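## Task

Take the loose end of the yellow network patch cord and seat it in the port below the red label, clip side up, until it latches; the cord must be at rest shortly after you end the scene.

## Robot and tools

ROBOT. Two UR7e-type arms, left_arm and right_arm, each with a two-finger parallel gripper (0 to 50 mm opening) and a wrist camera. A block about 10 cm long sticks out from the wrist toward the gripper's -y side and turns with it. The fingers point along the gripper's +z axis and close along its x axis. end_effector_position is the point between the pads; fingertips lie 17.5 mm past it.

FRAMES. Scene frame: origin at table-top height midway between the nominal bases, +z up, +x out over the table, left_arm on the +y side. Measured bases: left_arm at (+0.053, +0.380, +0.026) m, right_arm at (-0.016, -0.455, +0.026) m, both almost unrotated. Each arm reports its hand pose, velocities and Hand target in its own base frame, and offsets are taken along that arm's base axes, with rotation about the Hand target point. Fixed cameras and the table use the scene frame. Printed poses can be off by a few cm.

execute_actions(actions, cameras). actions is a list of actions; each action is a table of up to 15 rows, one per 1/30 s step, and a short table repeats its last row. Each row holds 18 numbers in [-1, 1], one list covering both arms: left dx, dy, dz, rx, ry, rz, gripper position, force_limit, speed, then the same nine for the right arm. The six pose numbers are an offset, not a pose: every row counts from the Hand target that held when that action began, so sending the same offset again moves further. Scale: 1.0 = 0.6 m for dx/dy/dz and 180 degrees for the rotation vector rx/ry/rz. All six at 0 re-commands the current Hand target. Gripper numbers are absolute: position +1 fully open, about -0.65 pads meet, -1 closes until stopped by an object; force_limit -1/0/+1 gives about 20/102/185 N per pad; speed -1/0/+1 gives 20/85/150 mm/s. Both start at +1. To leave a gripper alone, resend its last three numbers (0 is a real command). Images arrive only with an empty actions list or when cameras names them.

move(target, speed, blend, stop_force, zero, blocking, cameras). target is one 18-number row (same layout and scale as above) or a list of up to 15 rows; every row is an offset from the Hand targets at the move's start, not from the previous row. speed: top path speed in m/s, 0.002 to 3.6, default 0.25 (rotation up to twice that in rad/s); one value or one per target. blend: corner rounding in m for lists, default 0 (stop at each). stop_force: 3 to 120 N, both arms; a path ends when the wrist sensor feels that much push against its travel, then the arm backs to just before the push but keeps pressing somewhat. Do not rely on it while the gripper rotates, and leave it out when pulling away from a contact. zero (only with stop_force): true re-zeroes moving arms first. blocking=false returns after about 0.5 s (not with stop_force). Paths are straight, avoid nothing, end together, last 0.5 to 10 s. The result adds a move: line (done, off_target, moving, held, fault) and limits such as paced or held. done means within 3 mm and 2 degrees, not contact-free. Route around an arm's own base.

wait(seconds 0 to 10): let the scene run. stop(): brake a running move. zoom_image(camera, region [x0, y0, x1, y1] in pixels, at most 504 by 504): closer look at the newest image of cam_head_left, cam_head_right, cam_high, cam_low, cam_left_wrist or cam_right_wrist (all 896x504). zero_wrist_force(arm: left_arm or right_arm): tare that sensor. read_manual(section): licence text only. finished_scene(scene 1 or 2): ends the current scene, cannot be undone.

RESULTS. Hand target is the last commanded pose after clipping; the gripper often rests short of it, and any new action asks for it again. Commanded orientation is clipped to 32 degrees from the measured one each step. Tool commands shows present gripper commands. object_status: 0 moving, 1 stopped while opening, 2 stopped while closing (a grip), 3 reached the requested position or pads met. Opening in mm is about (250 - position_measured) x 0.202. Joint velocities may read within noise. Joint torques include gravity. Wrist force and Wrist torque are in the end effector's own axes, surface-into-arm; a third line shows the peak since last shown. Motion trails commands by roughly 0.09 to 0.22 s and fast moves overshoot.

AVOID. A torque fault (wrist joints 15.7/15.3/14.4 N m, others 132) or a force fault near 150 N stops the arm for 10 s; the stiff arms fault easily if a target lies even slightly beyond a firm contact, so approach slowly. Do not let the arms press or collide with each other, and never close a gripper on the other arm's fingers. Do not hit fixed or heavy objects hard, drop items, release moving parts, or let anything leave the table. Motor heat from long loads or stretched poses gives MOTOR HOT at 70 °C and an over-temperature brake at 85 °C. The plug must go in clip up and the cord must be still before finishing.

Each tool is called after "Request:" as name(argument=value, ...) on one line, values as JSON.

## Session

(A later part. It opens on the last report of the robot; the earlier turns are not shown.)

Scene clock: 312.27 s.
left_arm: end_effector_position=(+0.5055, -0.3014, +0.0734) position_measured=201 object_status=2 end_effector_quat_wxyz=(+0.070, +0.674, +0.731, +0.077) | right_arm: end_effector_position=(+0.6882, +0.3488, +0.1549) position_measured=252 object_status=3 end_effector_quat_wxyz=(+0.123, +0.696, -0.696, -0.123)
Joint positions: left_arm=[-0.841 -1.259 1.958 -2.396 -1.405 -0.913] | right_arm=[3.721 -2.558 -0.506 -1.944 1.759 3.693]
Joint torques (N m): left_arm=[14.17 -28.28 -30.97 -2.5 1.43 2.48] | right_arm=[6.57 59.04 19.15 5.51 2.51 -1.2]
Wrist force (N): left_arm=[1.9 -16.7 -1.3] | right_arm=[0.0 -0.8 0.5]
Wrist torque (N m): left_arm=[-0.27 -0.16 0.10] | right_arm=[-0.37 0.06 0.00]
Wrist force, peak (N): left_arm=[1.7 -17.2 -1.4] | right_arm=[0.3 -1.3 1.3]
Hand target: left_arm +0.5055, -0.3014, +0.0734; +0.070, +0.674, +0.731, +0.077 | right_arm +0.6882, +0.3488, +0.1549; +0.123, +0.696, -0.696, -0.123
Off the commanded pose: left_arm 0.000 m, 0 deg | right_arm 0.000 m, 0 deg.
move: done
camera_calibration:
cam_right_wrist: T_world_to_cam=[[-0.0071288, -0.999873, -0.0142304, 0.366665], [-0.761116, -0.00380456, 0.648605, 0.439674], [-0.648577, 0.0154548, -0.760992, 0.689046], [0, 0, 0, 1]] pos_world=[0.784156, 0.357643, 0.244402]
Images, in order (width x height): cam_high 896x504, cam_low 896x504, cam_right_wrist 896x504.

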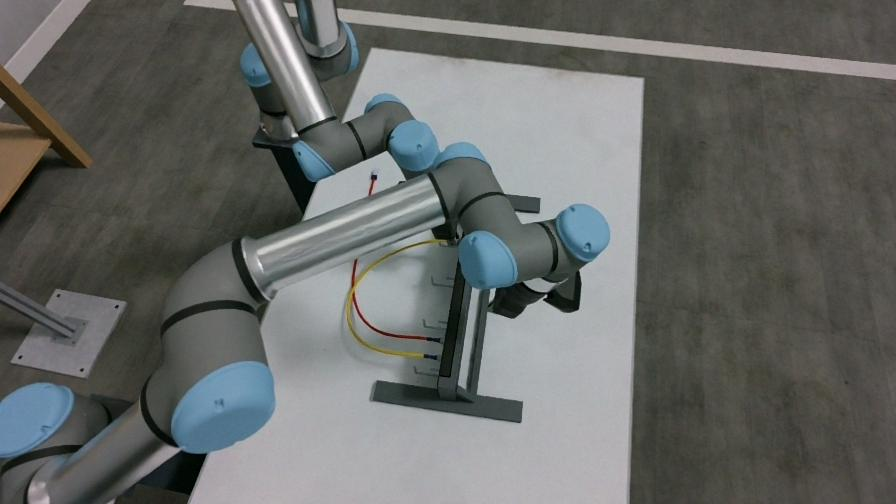

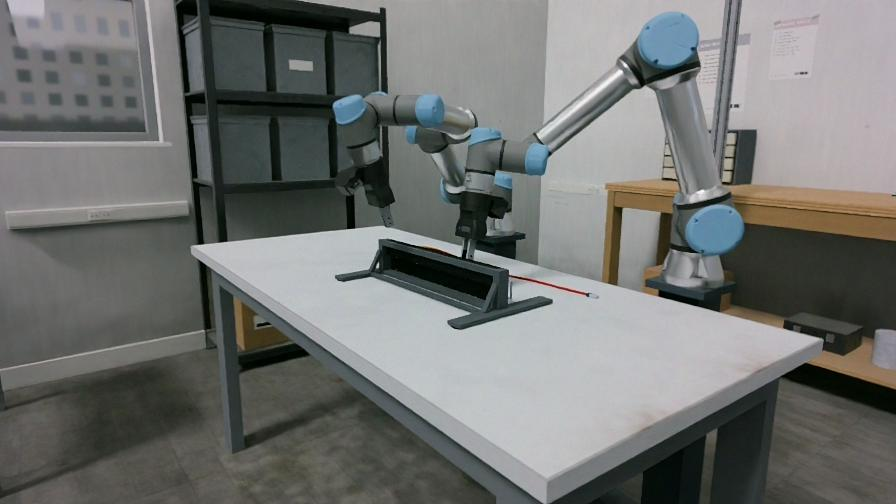

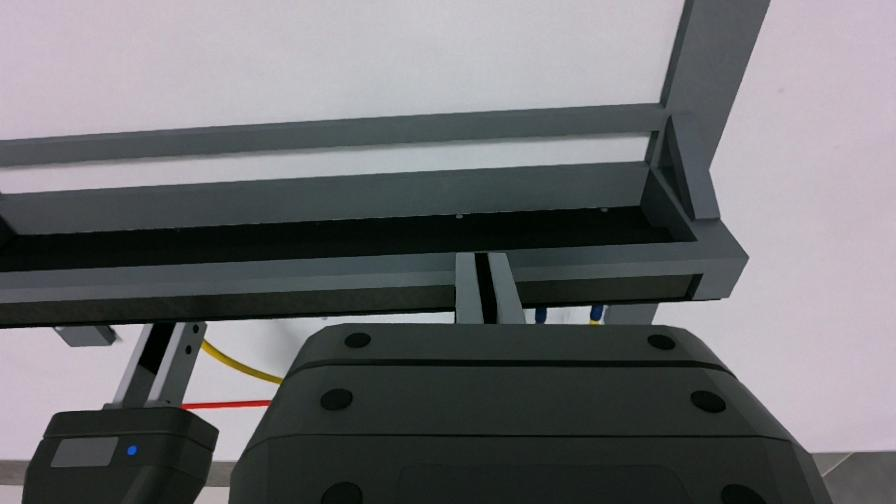

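Request:
move(target=[0,0,0,0,0,0,-1,-0.4,-1,0.01,0,-0.126,0,0,0,-1,-0.5,-0.5], speed=0.06, stop_force=6)

Request:
move(target=[0,0,0,0,0,0,-1,-0.4,-1,-0.1,0,0,0,0,0,-1,-0.5,-0.5], speed=0.015, stop_force=6, cameras=["cam_right_wrist","cam_left_wrist"])

Scene clock: 318.73 s.
left_arm: end_effector_position=(+0.5055, -0.3014, +0.0734) position_measured=201 object_status=2 end_effector_quat_wxyz=(+0.070, +0.674, +0.731, +0.077) | right_arm: end_effector_position=(+0.6942, +0.3488, +0.0793) position_measured=252 object_status=3 end_effector_quat_wxyz=(+0.123, +0.696, -0.696, -0.123)
Joint positions: left_arm=[-0.841 -1.259 1.958 -2.396 -1.405 -0.913] | right_arm=[3.717 -2.584 -0.649 -1.776 1.758 3.689]
Joint torques (N m): left_arm=[14.9 -27.48 -30.96 -2.72 2.06 2.56] | right_arm=[-6.56 60.29 18.29 5.61 -1.54 -1.24]
Wrist force (N): left_arm=[1.6 -16.8 -1.1] | right_arm=[0.2 -0.7 0.1]
Wrist torque (N m): left_arm=[-0.28 -0.11 0.11] | right_arm=[-0.34 0.04 0.00]
Wrist force, peak (N): left_arm=[1.8 -17.2 -1.4] | right_arm=[0.3 -1.0 0.7]
Hand target: left_arm +0.5055, -0.3014, +0.0734; +0.070, +0.674, +0.731, +0.077 | right_arm +0.6942, +0.3488, +0.0793; +0.123, +0.696, -0.696, -0.123
Off the commanded pose: left_arm 0.000 m, 0 deg | right_arm 0.000 m, 0 deg.
move: done

Scene clock: 323.10 s.
left_arm: end_effector_position=(+0.5055, -0.3014, +0.0734) position_measured=201 object_status=2 end_effector_quat_wxyz=(+0.070, +0.674, +0.731, +0.077) | right_arm: end_effector_position=(+0.6466, +0.3488, +0.0793) position_measured=252 object_status=3 end_effector_quat_wxyz=(+0.123, +0.696, -0.696, -0.123)
Joint positions: left_arm=[-0.841 -1.259 1.958 -2.396 -1.405 -0.913] | right_arm=[3.749 -2.439 -0.923 -1.641 1.767 3.72]
Joint torques (N m): left_arm=[13.28 -28.47 -30.73 -2.65 2.57 2.4] | right_arm=[-5.99 54.65 31.97 -0.7 0.67 -0.4]
Wrist force (N): left_arm=[1.5 -15.3 -0.7] | right_arm=[-0.1 -2.4 -1.5]
Wrist torque (N m): left_arm=[-0.24 -0.10 0.11] | right_arm=[-0.27 0.17 -0.12]
Wrist force, peak (N): left_arm=[1.8 -17.2 -1.5] | right_arm=[2.3 -11.8 -4.1]
Hand target: left_arm +0.5055, -0.3014, +0.0734; +0.070, +0.674, +0.731, +0.077 | right_arm +0.6466, +0.3488, +0.0793; +0.123, +0.696, -0.696, -0.123 (not the last commanded pose)
Off the commanded pose: left_arm 0.000 m, 0 deg | right_arm 0.012 m, 0 deg.
move: contact (right_arm)
camera_calibration:
cam_left_wrist: T_world_to_cam=[[-0.064475, 0.99791, 0.00423223, 0.340624], [0.842608, 0.0521677, 0.535995, -0.436125], [0.534654, 0.0381244, -0.844211, -0.0679018], [0, 0, 0, 1]] pos_world=[0.425748, -0.314572, 0.174996]
cam_right_wrist: T_world_to_cam=[[-0.00713141, -0.999873, -0.014229, 0.365394], [-0.761024, -0.00380383, 0.648712, 0.456884], [-0.648684, 0.0154548, -0.760901, 0.604533], [0, 0, 0, 1]] pos_world=[0.742456, 0.357743, 0.168802]
Images, in order (width x height): cam_left_wrist 896x504, cam_right_wrist 896x504.

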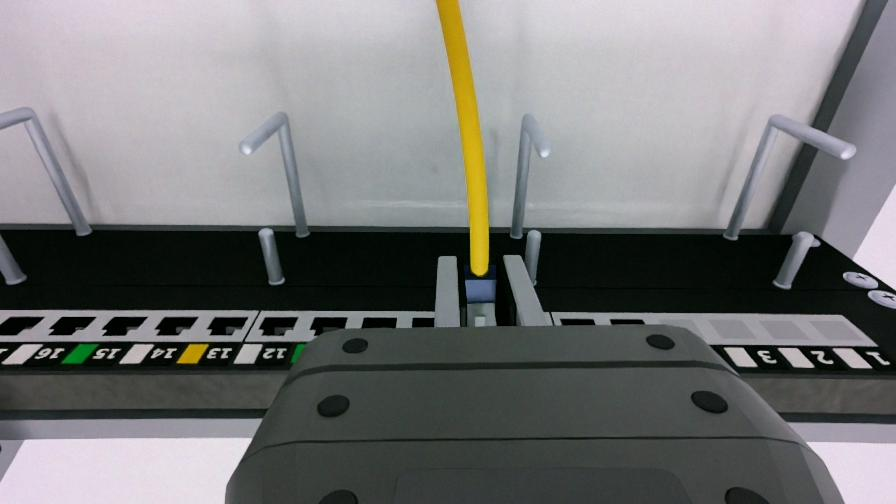

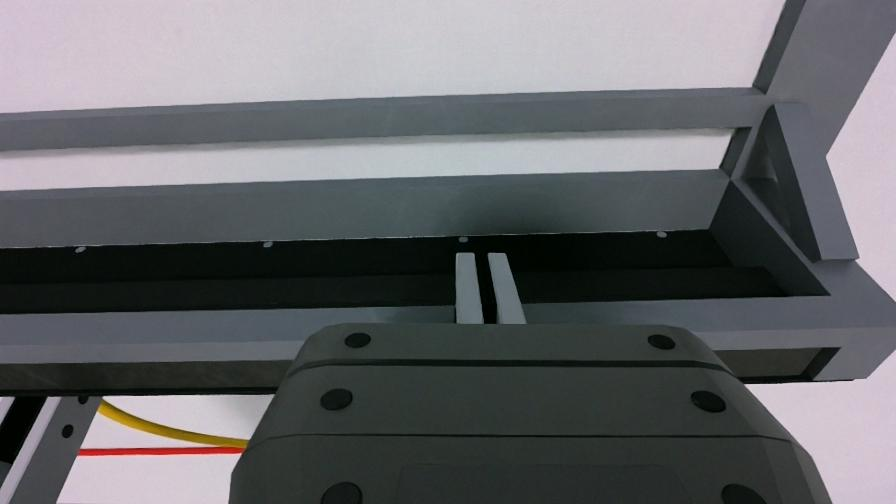

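Request:
move(target=[0.01,0.0008,0,0,0,0,-1,-0.4,-1,0,0,0,0,0,0,-1,-0.5,-0.5], speed=0.01, stop_force=30, cameras=["cam_right_wrist","cam_left_wrist"])

Request:
zoom_image(camera="cam_left_wrist", region=[400, 230, 560, 340])

Scene clock: 327.67 s.
left_arm: end_effector_position=(+0.5115, -0.3010, +0.0734) position_measured=201 object_status=2 end_effector_quat_wxyz=(+0.070, +0.674, +0.731, +0.077) | right_arm: end_effector_position=(+0.6466, +0.3488, +0.0793) position_measured=252 object_status=3 end_effector_quat_wxyz=(+0.123, +0.696, -0.696, -0.123)
Joint positions: left_arm=[-0.833 -1.249 1.945 -2.394 -1.406 -0.904] | right_arm=[3.749 -2.439 -0.923 -1.641 1.767 3.72]
Joint torques (N m): left_arm=[14.69 -26.71 -35.33 -3.86 0.8 2.49] | right_arm=[12.03 56.71 18.52 -0.82 5.72 -0.33]
Wrist force (N): left_arm=[8.1 -25.6 -6.4] | right_arm=[4.8 -15.8 -5.0]
Wrist torque (N m): left_arm=[-0.28 -0.06 0.18] | right_arm=[-0.28 0.38 -0.27]
Wrist force, peak (N): left_arm=[6.2 -26.8 -6.3] | right_arm=[4.9 -15.9 -5.0]
Hand target: left_arm +0.5115, -0.3010, +0.0734; +0.070, +0.674, +0.731, +0.077 | right_arm +0.6466, +0.3488, +0.0793; +0.123, +0.696, -0.696, -0.123
Off the commanded pose: left_arm 0.000 m, 0 deg | right_arm 0.000 m, 0 deg.
move: done
camera_calibration:
cam_left_wrist: T_world_to_cam=[[-0.064475, 0.99791, 0.00423223, 0.340612], [0.842608, 0.0521677, 0.535995, -0.441201], [0.534654, 0.0381244, -0.844211, -0.071125], [0, 0, 0, 1]] pos_world=[0.431748, -0.314172, 0.174996]
cam_right_wrist: T_world_to_cam=[[-0.0071402, -0.999875, -0.0140883, 0.365278], [-0.761066, -0.00370489, 0.648663, 0.456964], [-0.648635, 0.0153537, -0.760945, 0.604606], [0, 0, 0, 1]] pos_world=[0.742556, 0.357643, 0.168802]
Images, in order (width x height): cam_left_wrist 896x504, cam_right_wrist 896x504.

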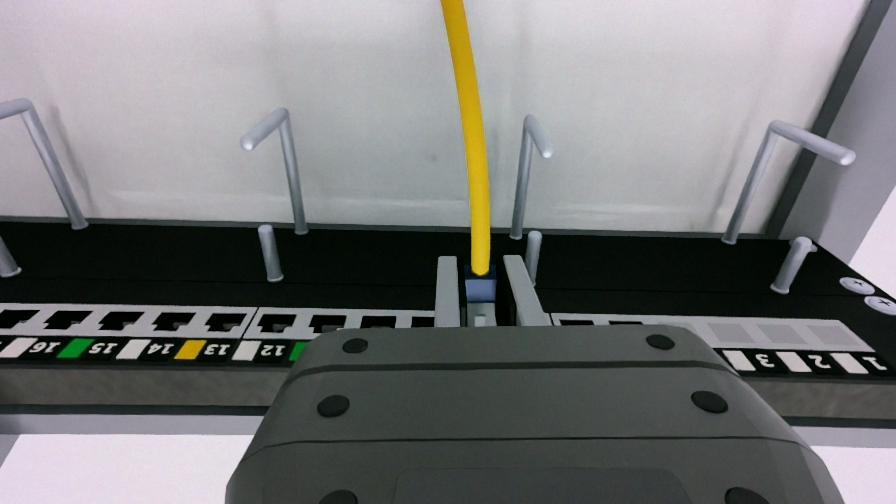

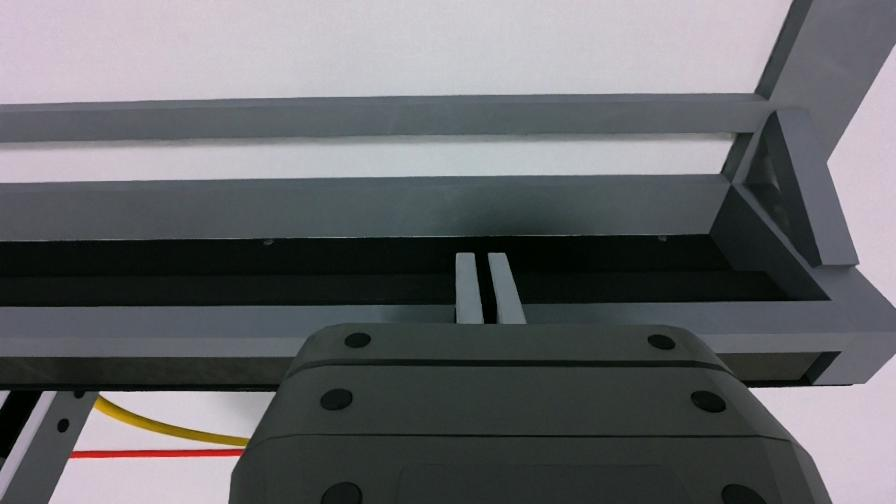

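Scaled by 3.150 from the camera's 896x504 image, which has a finer 1280x720 frame.

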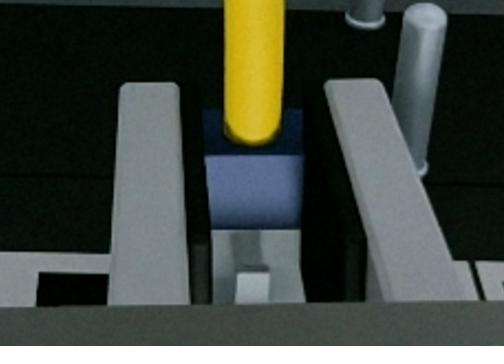

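Request:
move(target=[-0.0055,-0.0004,0,0,0,0,-1,-0.4,-1,0,0,0,0,0,0,-1,-0.5,-0.5], speed=0.01)

Request:
move(target=[0,0,0,0,0,0,-1,-0.4,-1,0.06,0,0,0,0,0,-1,-0.5,-0.5], speed=0.04)

Request:
move(target=[-0.008,-0.0006,0,0,0,0,-1,-0.4,-1,0,0,0,0,0,0,-1,-0.5,-0.5], speed=0.01, stop_force=14, cameras=["cam_left_wrist"])

Request:
zoom_image(camera="cam_left_wrist", region=[400, 230, 560, 340])

Scene clock: 345.80 s.
left_arm: end_effector_position=(+0.5085, -0.3012, +0.0735) position_measured=201 object_status=2 end_effector_quat_wxyz=(+0.070, +0.674, +0.731, +0.077) end_effector_velocity=(-0.002, +0.000, +0.000) end_effector_angular_velocity=(+0.000, +0.000, -0.001) | right_arm: end_effector_position=(+0.6465, +0.3489, +0.0793) position_measured=252 object_status=3 end_effector_quat_wxyz=(+0.123, +0.696, -0.696, -0.123)
Joint positions: left_arm=[-0.837 -1.254 1.952 -2.395 -1.405 -0.908] | right_arm=[3.749 -2.439 -0.923 -1.641 1.767 3.72]
Joint velocities: left_arm=[-0.003 -0.003 0.005 -0.001 0 -0.002] | right_arm=[within noise]
Joint torques (N m): left_arm=[-10.64 -53.66 -11.24 -4.97 1.73 -2.08] | right_arm=[3.33 58.83 18.94 -0.72 0.37 -0.38]
Wrist force (N): left_arm=[-1.5 5.9 5.8] | right_arm=[-2.3 -5.3 -1.4]
Wrist torque (N m): left_arm=[0.10 -0.20 0.17] | right_arm=[-0.27 0.08 -0.12]
Wrist force, peak (N): left_arm=[8.2 -26.3 -6.4] | right_arm=[5.1 -16.1 -5.0]
Hand target: left_arm +0.5082, -0.3012, +0.0734; +0.070, +0.674, +0.731, +0.077 | right_arm +0.6466, +0.3488, +0.0793; +0.123, +0.696, -0.696, -0.123
Off the commanded pose: left_arm 0.000 m, 0 deg | right_arm 0.000 m, 0 deg.
move: done

Scene clock: 347.33 s.
left_arm: end_effector_position=(+0.5082, -0.3012, +0.0734) position_measured=201 object_status=2 end_effector_quat_wxyz=(+0.070, +0.674, +0.731, +0.077) | right_arm: end_effector_position=(+0.6825, +0.3488, +0.0793) position_measured=252 object_status=3 end_effector_quat_wxyz=(+0.123, +0.696, -0.696, -0.123)
Joint positions: left_arm=[-0.837 -1.254 1.952 -2.395 -1.405 -0.909] | right_arm=[3.725 -2.544 -0.725 -1.738 1.76 3.696]
Joint torques (N m): left_arm=[-11.06 -53.16 -10.36 -1.78 1.74 -2.06] | right_arm=[-6.96 59.28 32.89 -0.62 -1.66 -1.1]
Wrist force (N): left_arm=[-3.0 5.7 4.7] | right_arm=[-1.0 -0.7 0.0]
Wrist torque (N m): left_arm=[0.06 -0.15 0.18] | right_arm=[-0.33 0.23 0.01]
Wrist force, peak (N): left_arm=[-2.8 7.1 5.8] | right_arm=[-2.7 -5.1 -1.2]
Hand target: left_arm +0.5082, -0.3012, +0.0734; +0.070, +0.674, +0.731, +0.077 | right_arm +0.6826, +0.3488, +0.0793; +0.123, +0.696, -0.696, -0.123
Off the commanded pose: left_arm 0.000 m, 0 deg | right_arm 0.000 m, 0 deg.
move: done

Scene clock: 348.73 s.
left_arm: end_effector_position=(+0.5034, -0.3016, +0.0734) position_measured=201 object_status=2 end_effector_quat_wxyz=(+0.070, +0.674, +0.731, +0.077) | right_arm: end_effector_position=(+0.6826, +0.3488, +0.0793) position_measured=252 object_status=3 end_effector_quat_wxyz=(+0.123, +0.696, -0.696, -0.123)
Joint positions: left_arm=[-0.845 -1.262 1.963 -2.397 -1.405 -0.916] | right_arm=[3.725 -2.544 -0.725 -1.738 1.76 3.696]
Joint torques (N m): left_arm=[-10.14 -51.98 -8.57 -2.85 1.62 -2.15] | right_arm=[-7.02 58.84 32.92 -0.51 -1.46 -1.21]
Wrist force (N): left_arm=[-6.2 10.5 4.9] | right_arm=[-0.8 -0.4 -0.2]
Wrist torque (N m): left_arm=[0.17 -0.27 0.16] | right_arm=[-0.29 0.20 0.00]
Wrist force, peak (N): left_arm=[-7.8 12.1 4.2] | right_arm=[-1.2 -0.5 0.0]
Hand target: left_arm +0.5034, -0.3016, +0.0734; +0.070, +0.674, +0.731, +0.077 | right_arm +0.6826, +0.3488, +0.0793; +0.123, +0.696, -0.696, -0.123
Off the commanded pose: left_arm 0.000 m, 0 deg | right_arm 0.000 m, 0 deg.
move: done
camera_calibration:
cam_left_wrist: T_world_to_cam=[[-0.064475, 0.99791, 0.00423223, 0.340688], [0.842608, 0.0521677, 0.535995, -0.434345], [0.534654, 0.0381244, -0.844211, -0.0667714], [0, 0, 0, 1]] pos_world=[0.423648, -0.314772, 0.174996]
Images, in order (width x height): cam_left_wrist 896x504.

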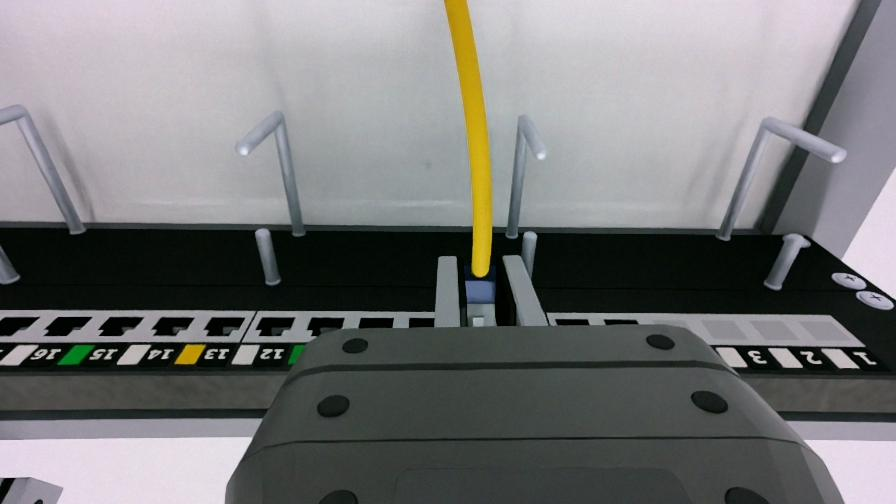

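Scaled by 3.150 from the camera's 896x504 image, which has a finer 1280x720 frame.

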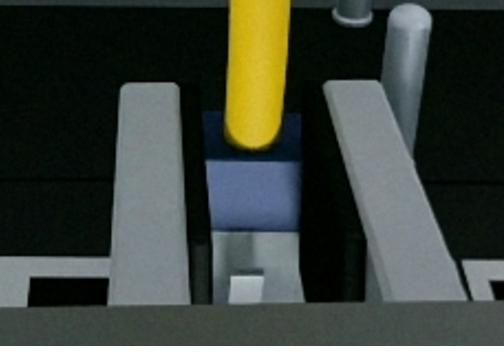

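Request:
move(target=[0.008,0.0006,0,0,0,0,-1,-0.4,-1,0,0,0,0,0,0,-1,-0.5,-0.5], speed=0.01, stop_force=20)

Request:
move(target=[0,0,0,0,0,0,-1,-0.4,-1,-0.1,0,0,0,0,0,-1,-0.5,-0.5], speed=0.02, stop_force=8)

Request:
move(target=[0.02,0.0016,0,0,0,0,-1,-0.4,-1,0,0,0,0,0,0,-1,-0.5,-0.5], speed=0.01, stop_force=35, cameras=["cam_left_wrist","cam_right_wrist"])

Request:
zoom_image(camera="cam_left_wrist", region=[400, 230, 560, 340])

Scene clock: 355.20 s.
left_arm: end_effector_position=(+0.5067, -0.3013, +0.0734) position_measured=201 object_status=2 end_effector_quat_wxyz=(+0.070, +0.674, +0.731, +0.077) | right_arm: end_effector_position=(+0.6826, +0.3488, +0.0793) position_measured=252 object_status=3 end_effector_quat_wxyz=(+0.123, +0.696, -0.696, -0.123)
Joint positions: left_arm=[-0.84 -1.257 1.956 -2.395 -1.405 -0.911] | right_arm=[3.725 -2.544 -0.725 -1.738 1.76 3.696]
Joint torques (N m): left_arm=[-13.09 -49.71 -14.5 -7.78 1.61 -2.14] | right_arm=[-6.87 59.18 33 -0.43 -1.48 -1.1]
Wrist force (N): left_arm=[8.3 -3.5 -4.5] | right_arm=[-1.0 -0.5 -0.2]
Wrist torque (N m): left_arm=[-0.13 -0.03 0.12] | right_arm=[-0.30 0.22 0.01]
Wrist force, peak (N): left_arm=[10.7 -10.2 -7.9] | right_arm=[-1.2 -0.6 0.1]
Hand target: left_arm +0.5067, -0.3013, +0.0734; +0.070, +0.674, +0.731, +0.077 (not the last commanded pose) | right_arm +0.6826, +0.3488, +0.0793; +0.123, +0.696, -0.696, -0.123
Off the commanded pose: left_arm 0.002 m, 0 deg | right_arm 0.000 m, 0 deg.
move: contact (left_arm)

Scene clock: 358.23 s.
left_arm: end_effector_position=(+0.5067, -0.3013, +0.0734) position_measured=201 object_status=2 end_effector_quat_wxyz=(+0.070, +0.674, +0.731, +0.077) | right_arm: end_effector_position=(+0.6454, +0.3488, +0.0793) position_measured=252 object_status=3 end_effector_quat_wxyz=(+0.123, +0.696, -0.696, -0.123)
Joint positions: left_arm=[-0.84 -1.257 1.956 -2.395 -1.405 -0.911] | right_arm=[3.75 -2.436 -0.928 -1.638 1.767 3.721]
Joint torques (N m): left_arm=[-9.48 -48.44 -16.19 -7.7 1.49 -1.99] | right_arm=[-4.72 53.69 30.84 -1.2 1.39 -0.52]
Wrist force (N): left_arm=[7.9 -4.2 -4.7] | right_arm=[-1.1 -4.9 -3.3]
Wrist torque (N m): left_arm=[-0.15 0.03 0.13] | right_arm=[-0.39 0.38 -0.14]
Wrist force, peak (N): left_arm=[8.5 -5.6 -5.4] | right_arm=[1.2 -13.5 -3.1]
Hand target: left_arm +0.5067, -0.3013, +0.0734; +0.070, +0.674, +0.731, +0.077 | right_arm +0.6454, +0.3488, +0.0793; +0.123, +0.696, -0.696, -0.123 (not the last commanded pose)
Off the commanded pose: left_arm 0.000 m, 0 deg | right_arm 0.023 m, 0 deg.
move: contact (right_arm)

Scene clock: 360.40 s.
left_arm: end_effector_position=(+0.5187, -0.3003, +0.0734) position_measured=201 object_status=2 end_effector_quat_wxyz=(+0.070, +0.674, +0.731, +0.077) | right_arm: end_effector_position=(+0.6454, +0.3488, +0.0793) position_measured=252 object_status=3 end_effector_quat_wxyz=(+0.123, +0.696, -0.696, -0.123)
Joint positions: left_arm=[-0.822 -1.237 1.928 -2.391 -1.407 -0.893] | right_arm=[3.75 -2.436 -0.928 -1.638 1.767 3.721]
Joint torques (N m): left_arm=[16.57 -23.94 -35.33 -4.68 1.51 2.31] | right_arm=[14.81 58.16 17.27 -1.09 4.25 -0.44]
Wrist force (N): left_arm=[11.1 -34.8 -15.5] | right_arm=[6.4 -26.4 -11.2]
Wrist torque (N m): left_arm=[-0.26 -0.09 0.27] | right_arm=[-0.37 0.47 -0.03]
Wrist force, peak (N): left_arm=[11.1 -34.8 -15.5] | right_arm=[6.3 -26.5 -11.3]
Hand target: left_arm +0.5187, -0.3003, +0.0734; +0.070, +0.674, +0.731, +0.077 | right_arm +0.6454, +0.3488, +0.0793; +0.123, +0.696, -0.696, -0.123
Off the commanded pose: left_arm 0.000 m, 0 deg | right_arm 0.000 m, 0 deg.
move: done
camera_calibration:
cam_left_wrist: T_world_to_cam=[[-0.0645282, 0.997907, 0.00431663, 0.340385], [0.842605, 0.0521673, 0.535999, -0.447304], [0.534652, 0.0382243, -0.844208, -0.0749693], [0, 0, 0, 1]] pos_world=[0.438948, -0.313472, 0.174996]
cam_right_wrist: T_world_to_cam=[[-0.00707634, -0.999877, -0.0140123, 0.36531], [-0.761024, -0.00370516, 0.648713, 0.456011], [-0.648685, 0.0152542, -0.760904, 0.603892], [0, 0, 0, 1]] pos_world=[0.741356, 0.357743, 0.168803]
Images, in order (width x height): cam_left_wrist 896x504, cam_right_wrist 896x504.

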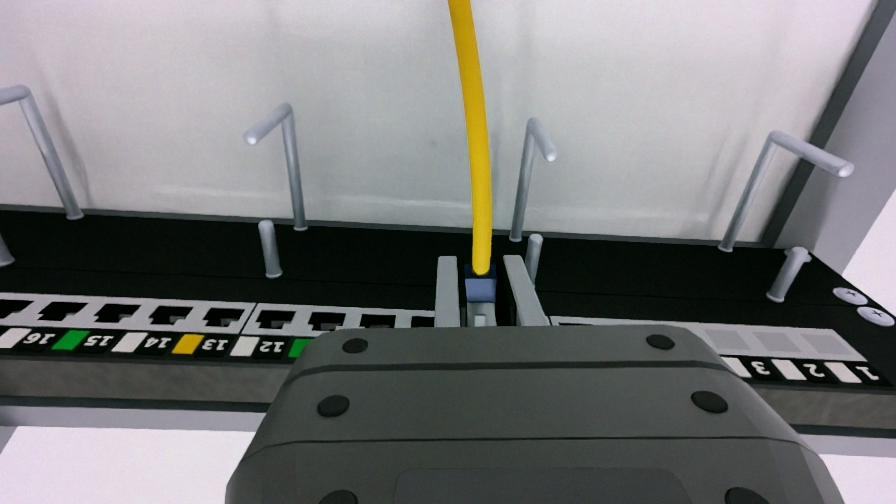

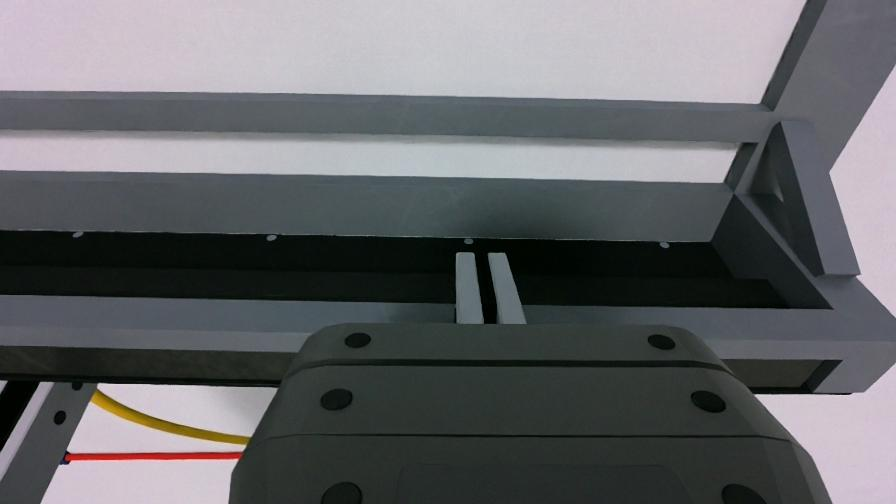

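Scaled by 3.150 from the camera's 896x504 image, which has a finer 1280x720 frame.

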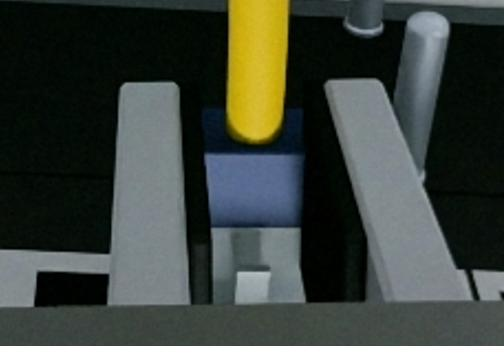

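Request:
move(target=[-0.0085,-0.0007,0,0,0,0,-1,-0.4,-1,0,0,0,0,0,0,-1,-0.5,-0.5], speed=0.01)

Request:
move(target=[0,0,0,0,0,0,-1,-0.4,-1,0.06,0,0,0,0,0,-1,-0.5,-0.5], speed=0.04)

Request:
move(target=[0,0,0,0,0,0,-0.1,-0.4,-1,0,0,0,0,0,0,-1,-0.5,-0.5])

Request:
move(target=[-0.03,0,0.14,0,0,0,-0.1,-0.4,-1,0.05,-0.05,0.25,0,0,0,-1,-0.5,-0.5], speed=0.08)

Request:
move(target=[-0.1,0.1,0.1,0,0,0,-0.1,-0.4,-1,0,0,0,0,0,0,-1,-0.5,-0.5], speed=0.2, cameras=["cam_left_wrist","cam_head_left","cam_right_wrist"])

Request:
zoom_image(camera="cam_left_wrist", region=[340, 250, 440, 330])

Scene clock: 368.30 s.
left_arm: end_effector_position=(+0.5138, -0.3008, +0.0735) position_measured=201 object_status=2 end_effector_quat_wxyz=(+0.070, +0.674, +0.731, +0.077) | right_arm: end_effector_position=(+0.6454, +0.3489, +0.0793) position_measured=252 object_status=3 end_effector_quat_wxyz=(+0.123, +0.696, -0.696, -0.123)
Joint positions: left_arm=[-0.829 -1.245 1.94 -2.393 -1.406 -0.9] | right_arm=[3.75 -2.436 -0.928 -1.638 1.767 3.721]
Joint torques (N m): left_arm=[-10.17 -51.43 -7.31 -3.28 1.75 -2.11] | right_arm=[-0.71 66.45 16.87 -1.18 -1.04 -0.44]
Wrist force (N): left_arm=[-4.7 8.9 2.4] | right_arm=[-4.6 -7.4 -2.1]
Wrist torque (N m): left_arm=[0.13 -0.23 0.22] | right_arm=[-0.34 0.24 -0.03]
Wrist force, peak (N): left_arm=[10.6 -35.1 -15.3] | right_arm=[6.1 -26.7 -11.3]
Hand target: left_arm +0.5136, -0.3007, +0.0734; +0.070, +0.674, +0.731, +0.077 | right_arm +0.6454, +0.3488, +0.0793; +0.123, +0.696, -0.696, -0.123
Off the commanded pose: left_arm 0.000 m, 0 deg | right_arm 0.000 m, 0 deg.
move: done

Scene clock: 369.83 s.
left_arm: end_effector_position=(+0.5136, -0.3007, +0.0734) position_measured=201 object_status=2 end_effector_quat_wxyz=(+0.070, +0.674, +0.731, +0.077) | right_arm: end_effector_position=(+0.6814, +0.3488, +0.0793) position_measured=252 object_status=3 end_effector_quat_wxyz=(+0.123, +0.696, -0.696, -0.123)
Joint positions: left_arm=[-0.829 -1.246 1.94 -2.393 -1.406 -0.901] | right_arm=[3.725 -2.54 -0.732 -1.735 1.76 3.697]
Joint torques (N m): left_arm=[-11.32 -51.23 -8.66 -3.15 1.54 -2.25] | right_arm=[-7.11 59.4 33.09 -0.42 -1.56 -1.2]
Wrist force (N): left_arm=[-5.2 8.6 2.4] | right_arm=[-2.4 -1.3 0.1]
Wrist torque (N m): left_arm=[0.09 -0.18 0.22] | right_arm=[-0.43 0.45 0.01]
Wrist force, peak (N): left_arm=[-5.1 8.9 2.6] | right_arm=[-4.4 -7.6 -2.3]
Hand target: left_arm +0.5136, -0.3007, +0.0734; +0.070, +0.674, +0.731, +0.077 | right_arm +0.6814, +0.3488, +0.0793; +0.123, +0.696, -0.696, -0.123
Off the commanded pose: left_arm 0.000 m, 0 deg | right_arm 0.000 m, 0 deg.
move: done

Scene clock: 370.40 s.
left_arm: end_effector_position=(+0.5135, -0.3007, +0.0734) position_measured=167 object_status=0 end_effector_quat_wxyz=(+0.070, +0.674, +0.731, +0.077) | right_arm: end_effector_position=(+0.6814, +0.3488, +0.0793) position_measured=252 object_status=3 end_effector_quat_wxyz=(+0.123, +0.696, -0.696, -0.123)
Joint positions: left_arm=[-0.829 -1.246 1.94 -2.393 -1.406 -0.901] | right_arm=[3.725 -2.54 -0.732 -1.735 1.76 3.697]
Joint torques (N m): left_arm=[-8.95 -50.51 -17.99 -3.13 1.76 -2.18] | right_arm=[-6.54 58.29 32.83 -0.49 -1.54 -1.21]
Wrist force (N): left_arm=[0.0 -0.2 -0.4] | right_arm=[-2.3 -1.3 -0.3]
Wrist torque (N m): left_arm=[-0.07 -0.10 0.11] | right_arm=[-0.43 0.43 0.01]
Wrist force, peak (N): left_arm=[-5.3 8.6 2.6] | right_arm=[-2.5 -1.3 -0.2]
Hand target: left_arm +0.5136, -0.3007, +0.0734; +0.070, +0.674, +0.731, +0.077 | right_arm +0.6814, +0.3488, +0.0793; +0.123, +0.696, -0.696, -0.123
Off the commanded pose: left_arm 0.000 m, 0 deg | right_arm 0.000 m, 0 deg.
move: done

Scene clock: 373.03 s.
left_arm: end_effector_position=(+0.4956, -0.3007, +0.1574) position_measured=167 object_status=3 end_effector_quat_wxyz=(+0.070, +0.674, +0.731, +0.077) | right_arm: end_effector_position=(+0.7104, +0.3184, +0.2287) position_measured=252 object_status=3 end_effector_quat_wxyz=(+0.104, +0.697, -0.699, -0.117)
Joint positions: left_arm=[-0.855 -1.395 1.878 -2.178 -1.403 -0.926] | right_arm=[3.677 -2.697 -0.035 -2.243 1.744 3.657]
Joint torques (N m): left_arm=[-11.11 -47.33 -27.91 -0.72 1.61 -2.46] | right_arm=[-7.25 60.76 31.2 -0.39 -1.64 0.92]
Wrist force (N): left_arm=[0.0 0.0 -0.7] | right_arm=[-2.1 -1.3 -0.1]
Wrist torque (N m): left_arm=[-0.03 -0.06 0.17] | right_arm=[-0.44 0.43 0.00]
Wrist force, peak (N): left_arm=[0.0 0.2 -1.1] | right_arm=[-2.7 -1.6 0.2]
Hand target: left_arm +0.4956, -0.3007, +0.1574; +0.070, +0.674, +0.731, +0.077 | right_arm +0.7114, +0.3188, +0.2293; +0.123, +0.696, -0.696, -0.123
Off the commanded pose: left_arm 0.000 m, 0 deg | right_arm 0.001 m, 2 deg.
elbow stopped short (right arm): the move would have taken joint 3 (elbow) straighter than the controller allows.
move: done

Scene clock: 374.27 s.
left_arm: end_effector_position=(+0.4357, -0.2408, +0.2173) position_measured=167 object_status=3 end_effector_quat_wxyz=(+0.070, +0.674, +0.731, +0.077) | right_arm: end_effector_position=(+0.7104, +0.3184, +0.2288) position_measured=252 object_status=3 end_effector_quat_wxyz=(+0.104, +0.697, -0.699, -0.117)
Joint positions: left_arm=[-0.868 -1.655 1.985 -2.022 -1.402 -0.94] | right_arm=[3.677 -2.697 -0.035 -2.243 1.744 3.657]
Joint torques (N m): left_arm=[-10.27 -35.38 -16.53 -0.13 1.69 -2.34] | right_arm=[-7.12 61.07 31.5 -0.32 -1.63 0.87]
Wrist force (N): left_arm=[0.4 -0.1 -0.4] | right_arm=[-2.2 -1.7 0.1]
Wrist torque (N m): left_arm=[-0.05 -0.15 0.17] | right_arm=[-0.51 0.43 0.00]
Wrist force, peak (N): left_arm=[1.3 -0.4 -1.5] | right_arm=[-2.6 -1.6 0.0]
Hand target: left_arm +0.4356, -0.2407, +0.2174; +0.070, +0.674, +0.731, +0.077 | right_arm +0.7114, +0.3188, +0.2293; +0.123, +0.696, -0.696, -0.123
Off the commanded pose: left_arm 0.000 m, 0 deg | right_arm 0.001 m, 2 deg.
elbow stopped short (right arm): the move would have taken joint 3 (elbow) straighter than the controller allows.
move: done
camera_calibration:
cam_left_wrist: T_world_to_cam=[[-0.0645282, 0.997907, 0.00431663, 0.275032], [0.842605, 0.0521673, 0.535999, -0.457602], [0.534652, 0.0382243, -0.844208, 0.0886139], [0, 0, 0, 1]] pos_world=[0.355948, -0.253972, 0.318896]
cam_right_wrist: T_world_to_cam=[[-0.0123564, -0.999438, -0.0311634, 0.344922], [-0.783327, -0.00969548, 0.621534, 0.432335], [-0.621487, 0.032091, -0.782767, 0.740517], [0, 0, 0, 1]] pos_world=[0.803143, 0.325156, 0.32169]
Images, in order (width x height): cam_head_left 896x504, cam_left_wrist 896x504, cam_right_wrist 896x504.

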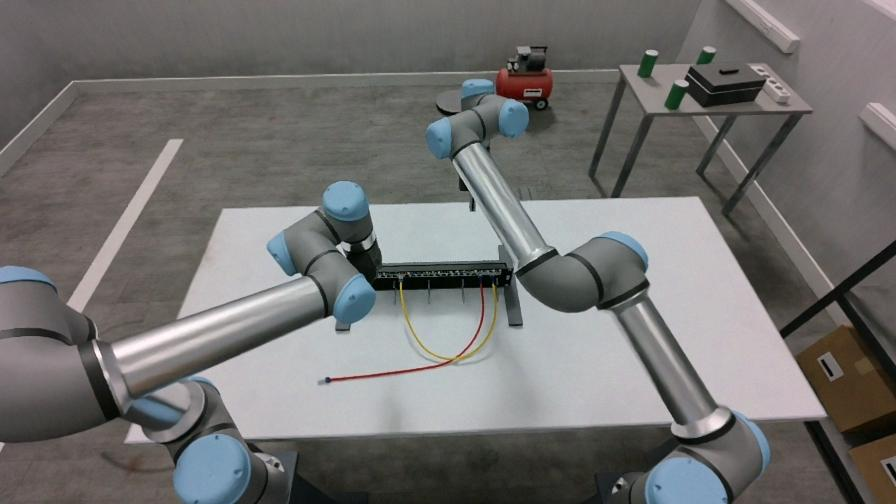

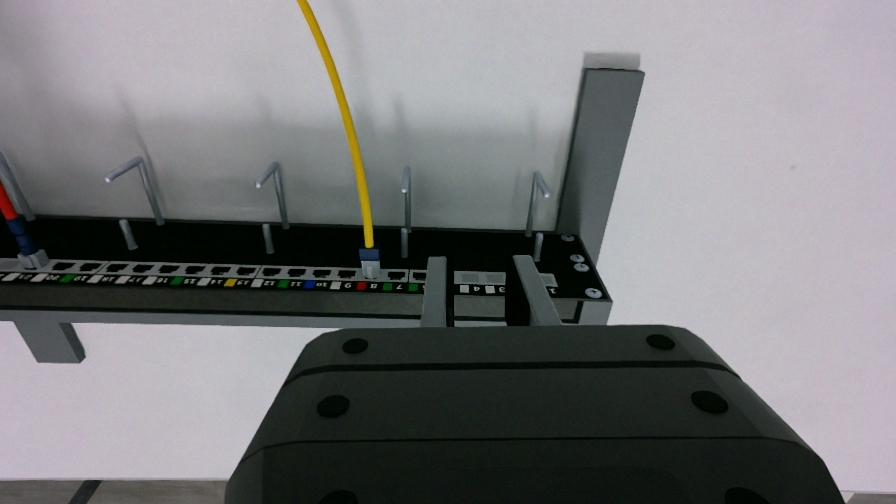

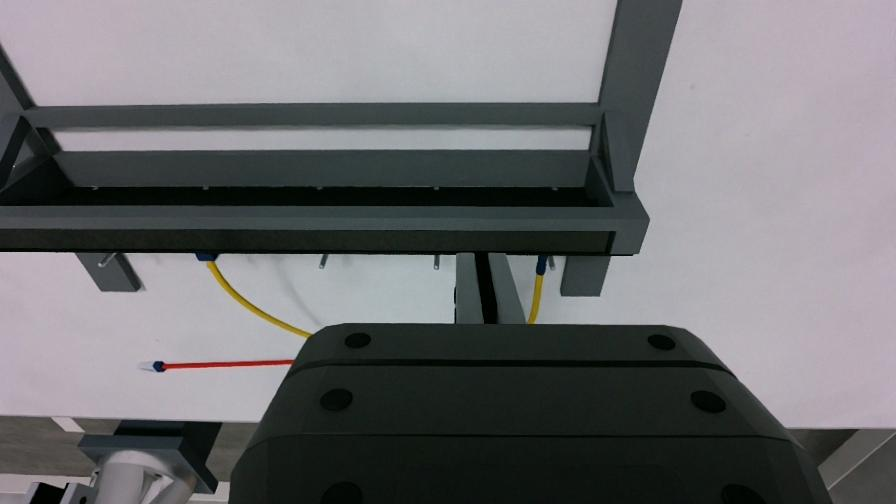

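Scaled by 5.040 from the camera's 896x504 image, which has a finer 1280x720 frame.

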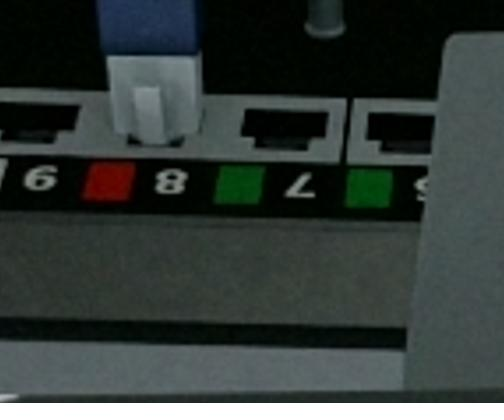

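Request:
wait(seconds=1)

Request:
finished_scene(scene=2)

Scene clock: 377.27 s.
left_arm: end_effector_position=(+0.4356, -0.2407, +0.2174) position_measured=167 object_status=3 end_effector_quat_wxyz=(+0.070, +0.674, +0.731, +0.077) | right_arm: end_effector_position=(+0.7104, +0.3184, +0.2288) position_measured=252 object_status=3 end_effector_quat_wxyz=(+0.104, +0.697, -0.699, -0.117)
Joint positions: left_arm=[-0.868 -1.655 1.985 -2.022 -1.402 -0.94] | right_arm=[3.677 -2.697 -0.035 -2.243 1.744 3.657]
Joint torques (N m): left_arm=[-10.46 -36.26 -16.38 -0.53 1.66 -2.52] | right_arm=[-7.34 61.4 31.82 -0.41 -1.63 0.92]
Wrist force (N): left_arm=[0.1 0.2 -0.3] | right_arm=[-2.2 -1.4 0.0]
Wrist torque (N m): left_arm=[0.00 -0.11 0.16] | right_arm=[-0.45 0.44 0.00]
Wrist force, peak (N): left_arm=[0.6 -0.3 -0.7] | right_arm=[-2.6 -1.8 0.0]
Hand target: left_arm +0.4356, -0.2407, +0.2174; +0.070, +0.674, +0.731, +0.077 | right_arm +0.7114, +0.3188, +0.2293; +0.123, +0.696, -0.696, -0.123
Tool commands: left_gripper/position=-0.1 left_gripper/force_limit=-0.4 left_gripper/speed=-1.0 right_gripper/position=-1.0 right_gripper/force_limit=-0.5 right_gripper/speed=-0.5
Off the commanded pose: left_arm 0.000 m, 0 deg | right_arm 0.001 m, 2 deg.
wait: 1.00 s; at rest from the start

The scene is finished: the task was done.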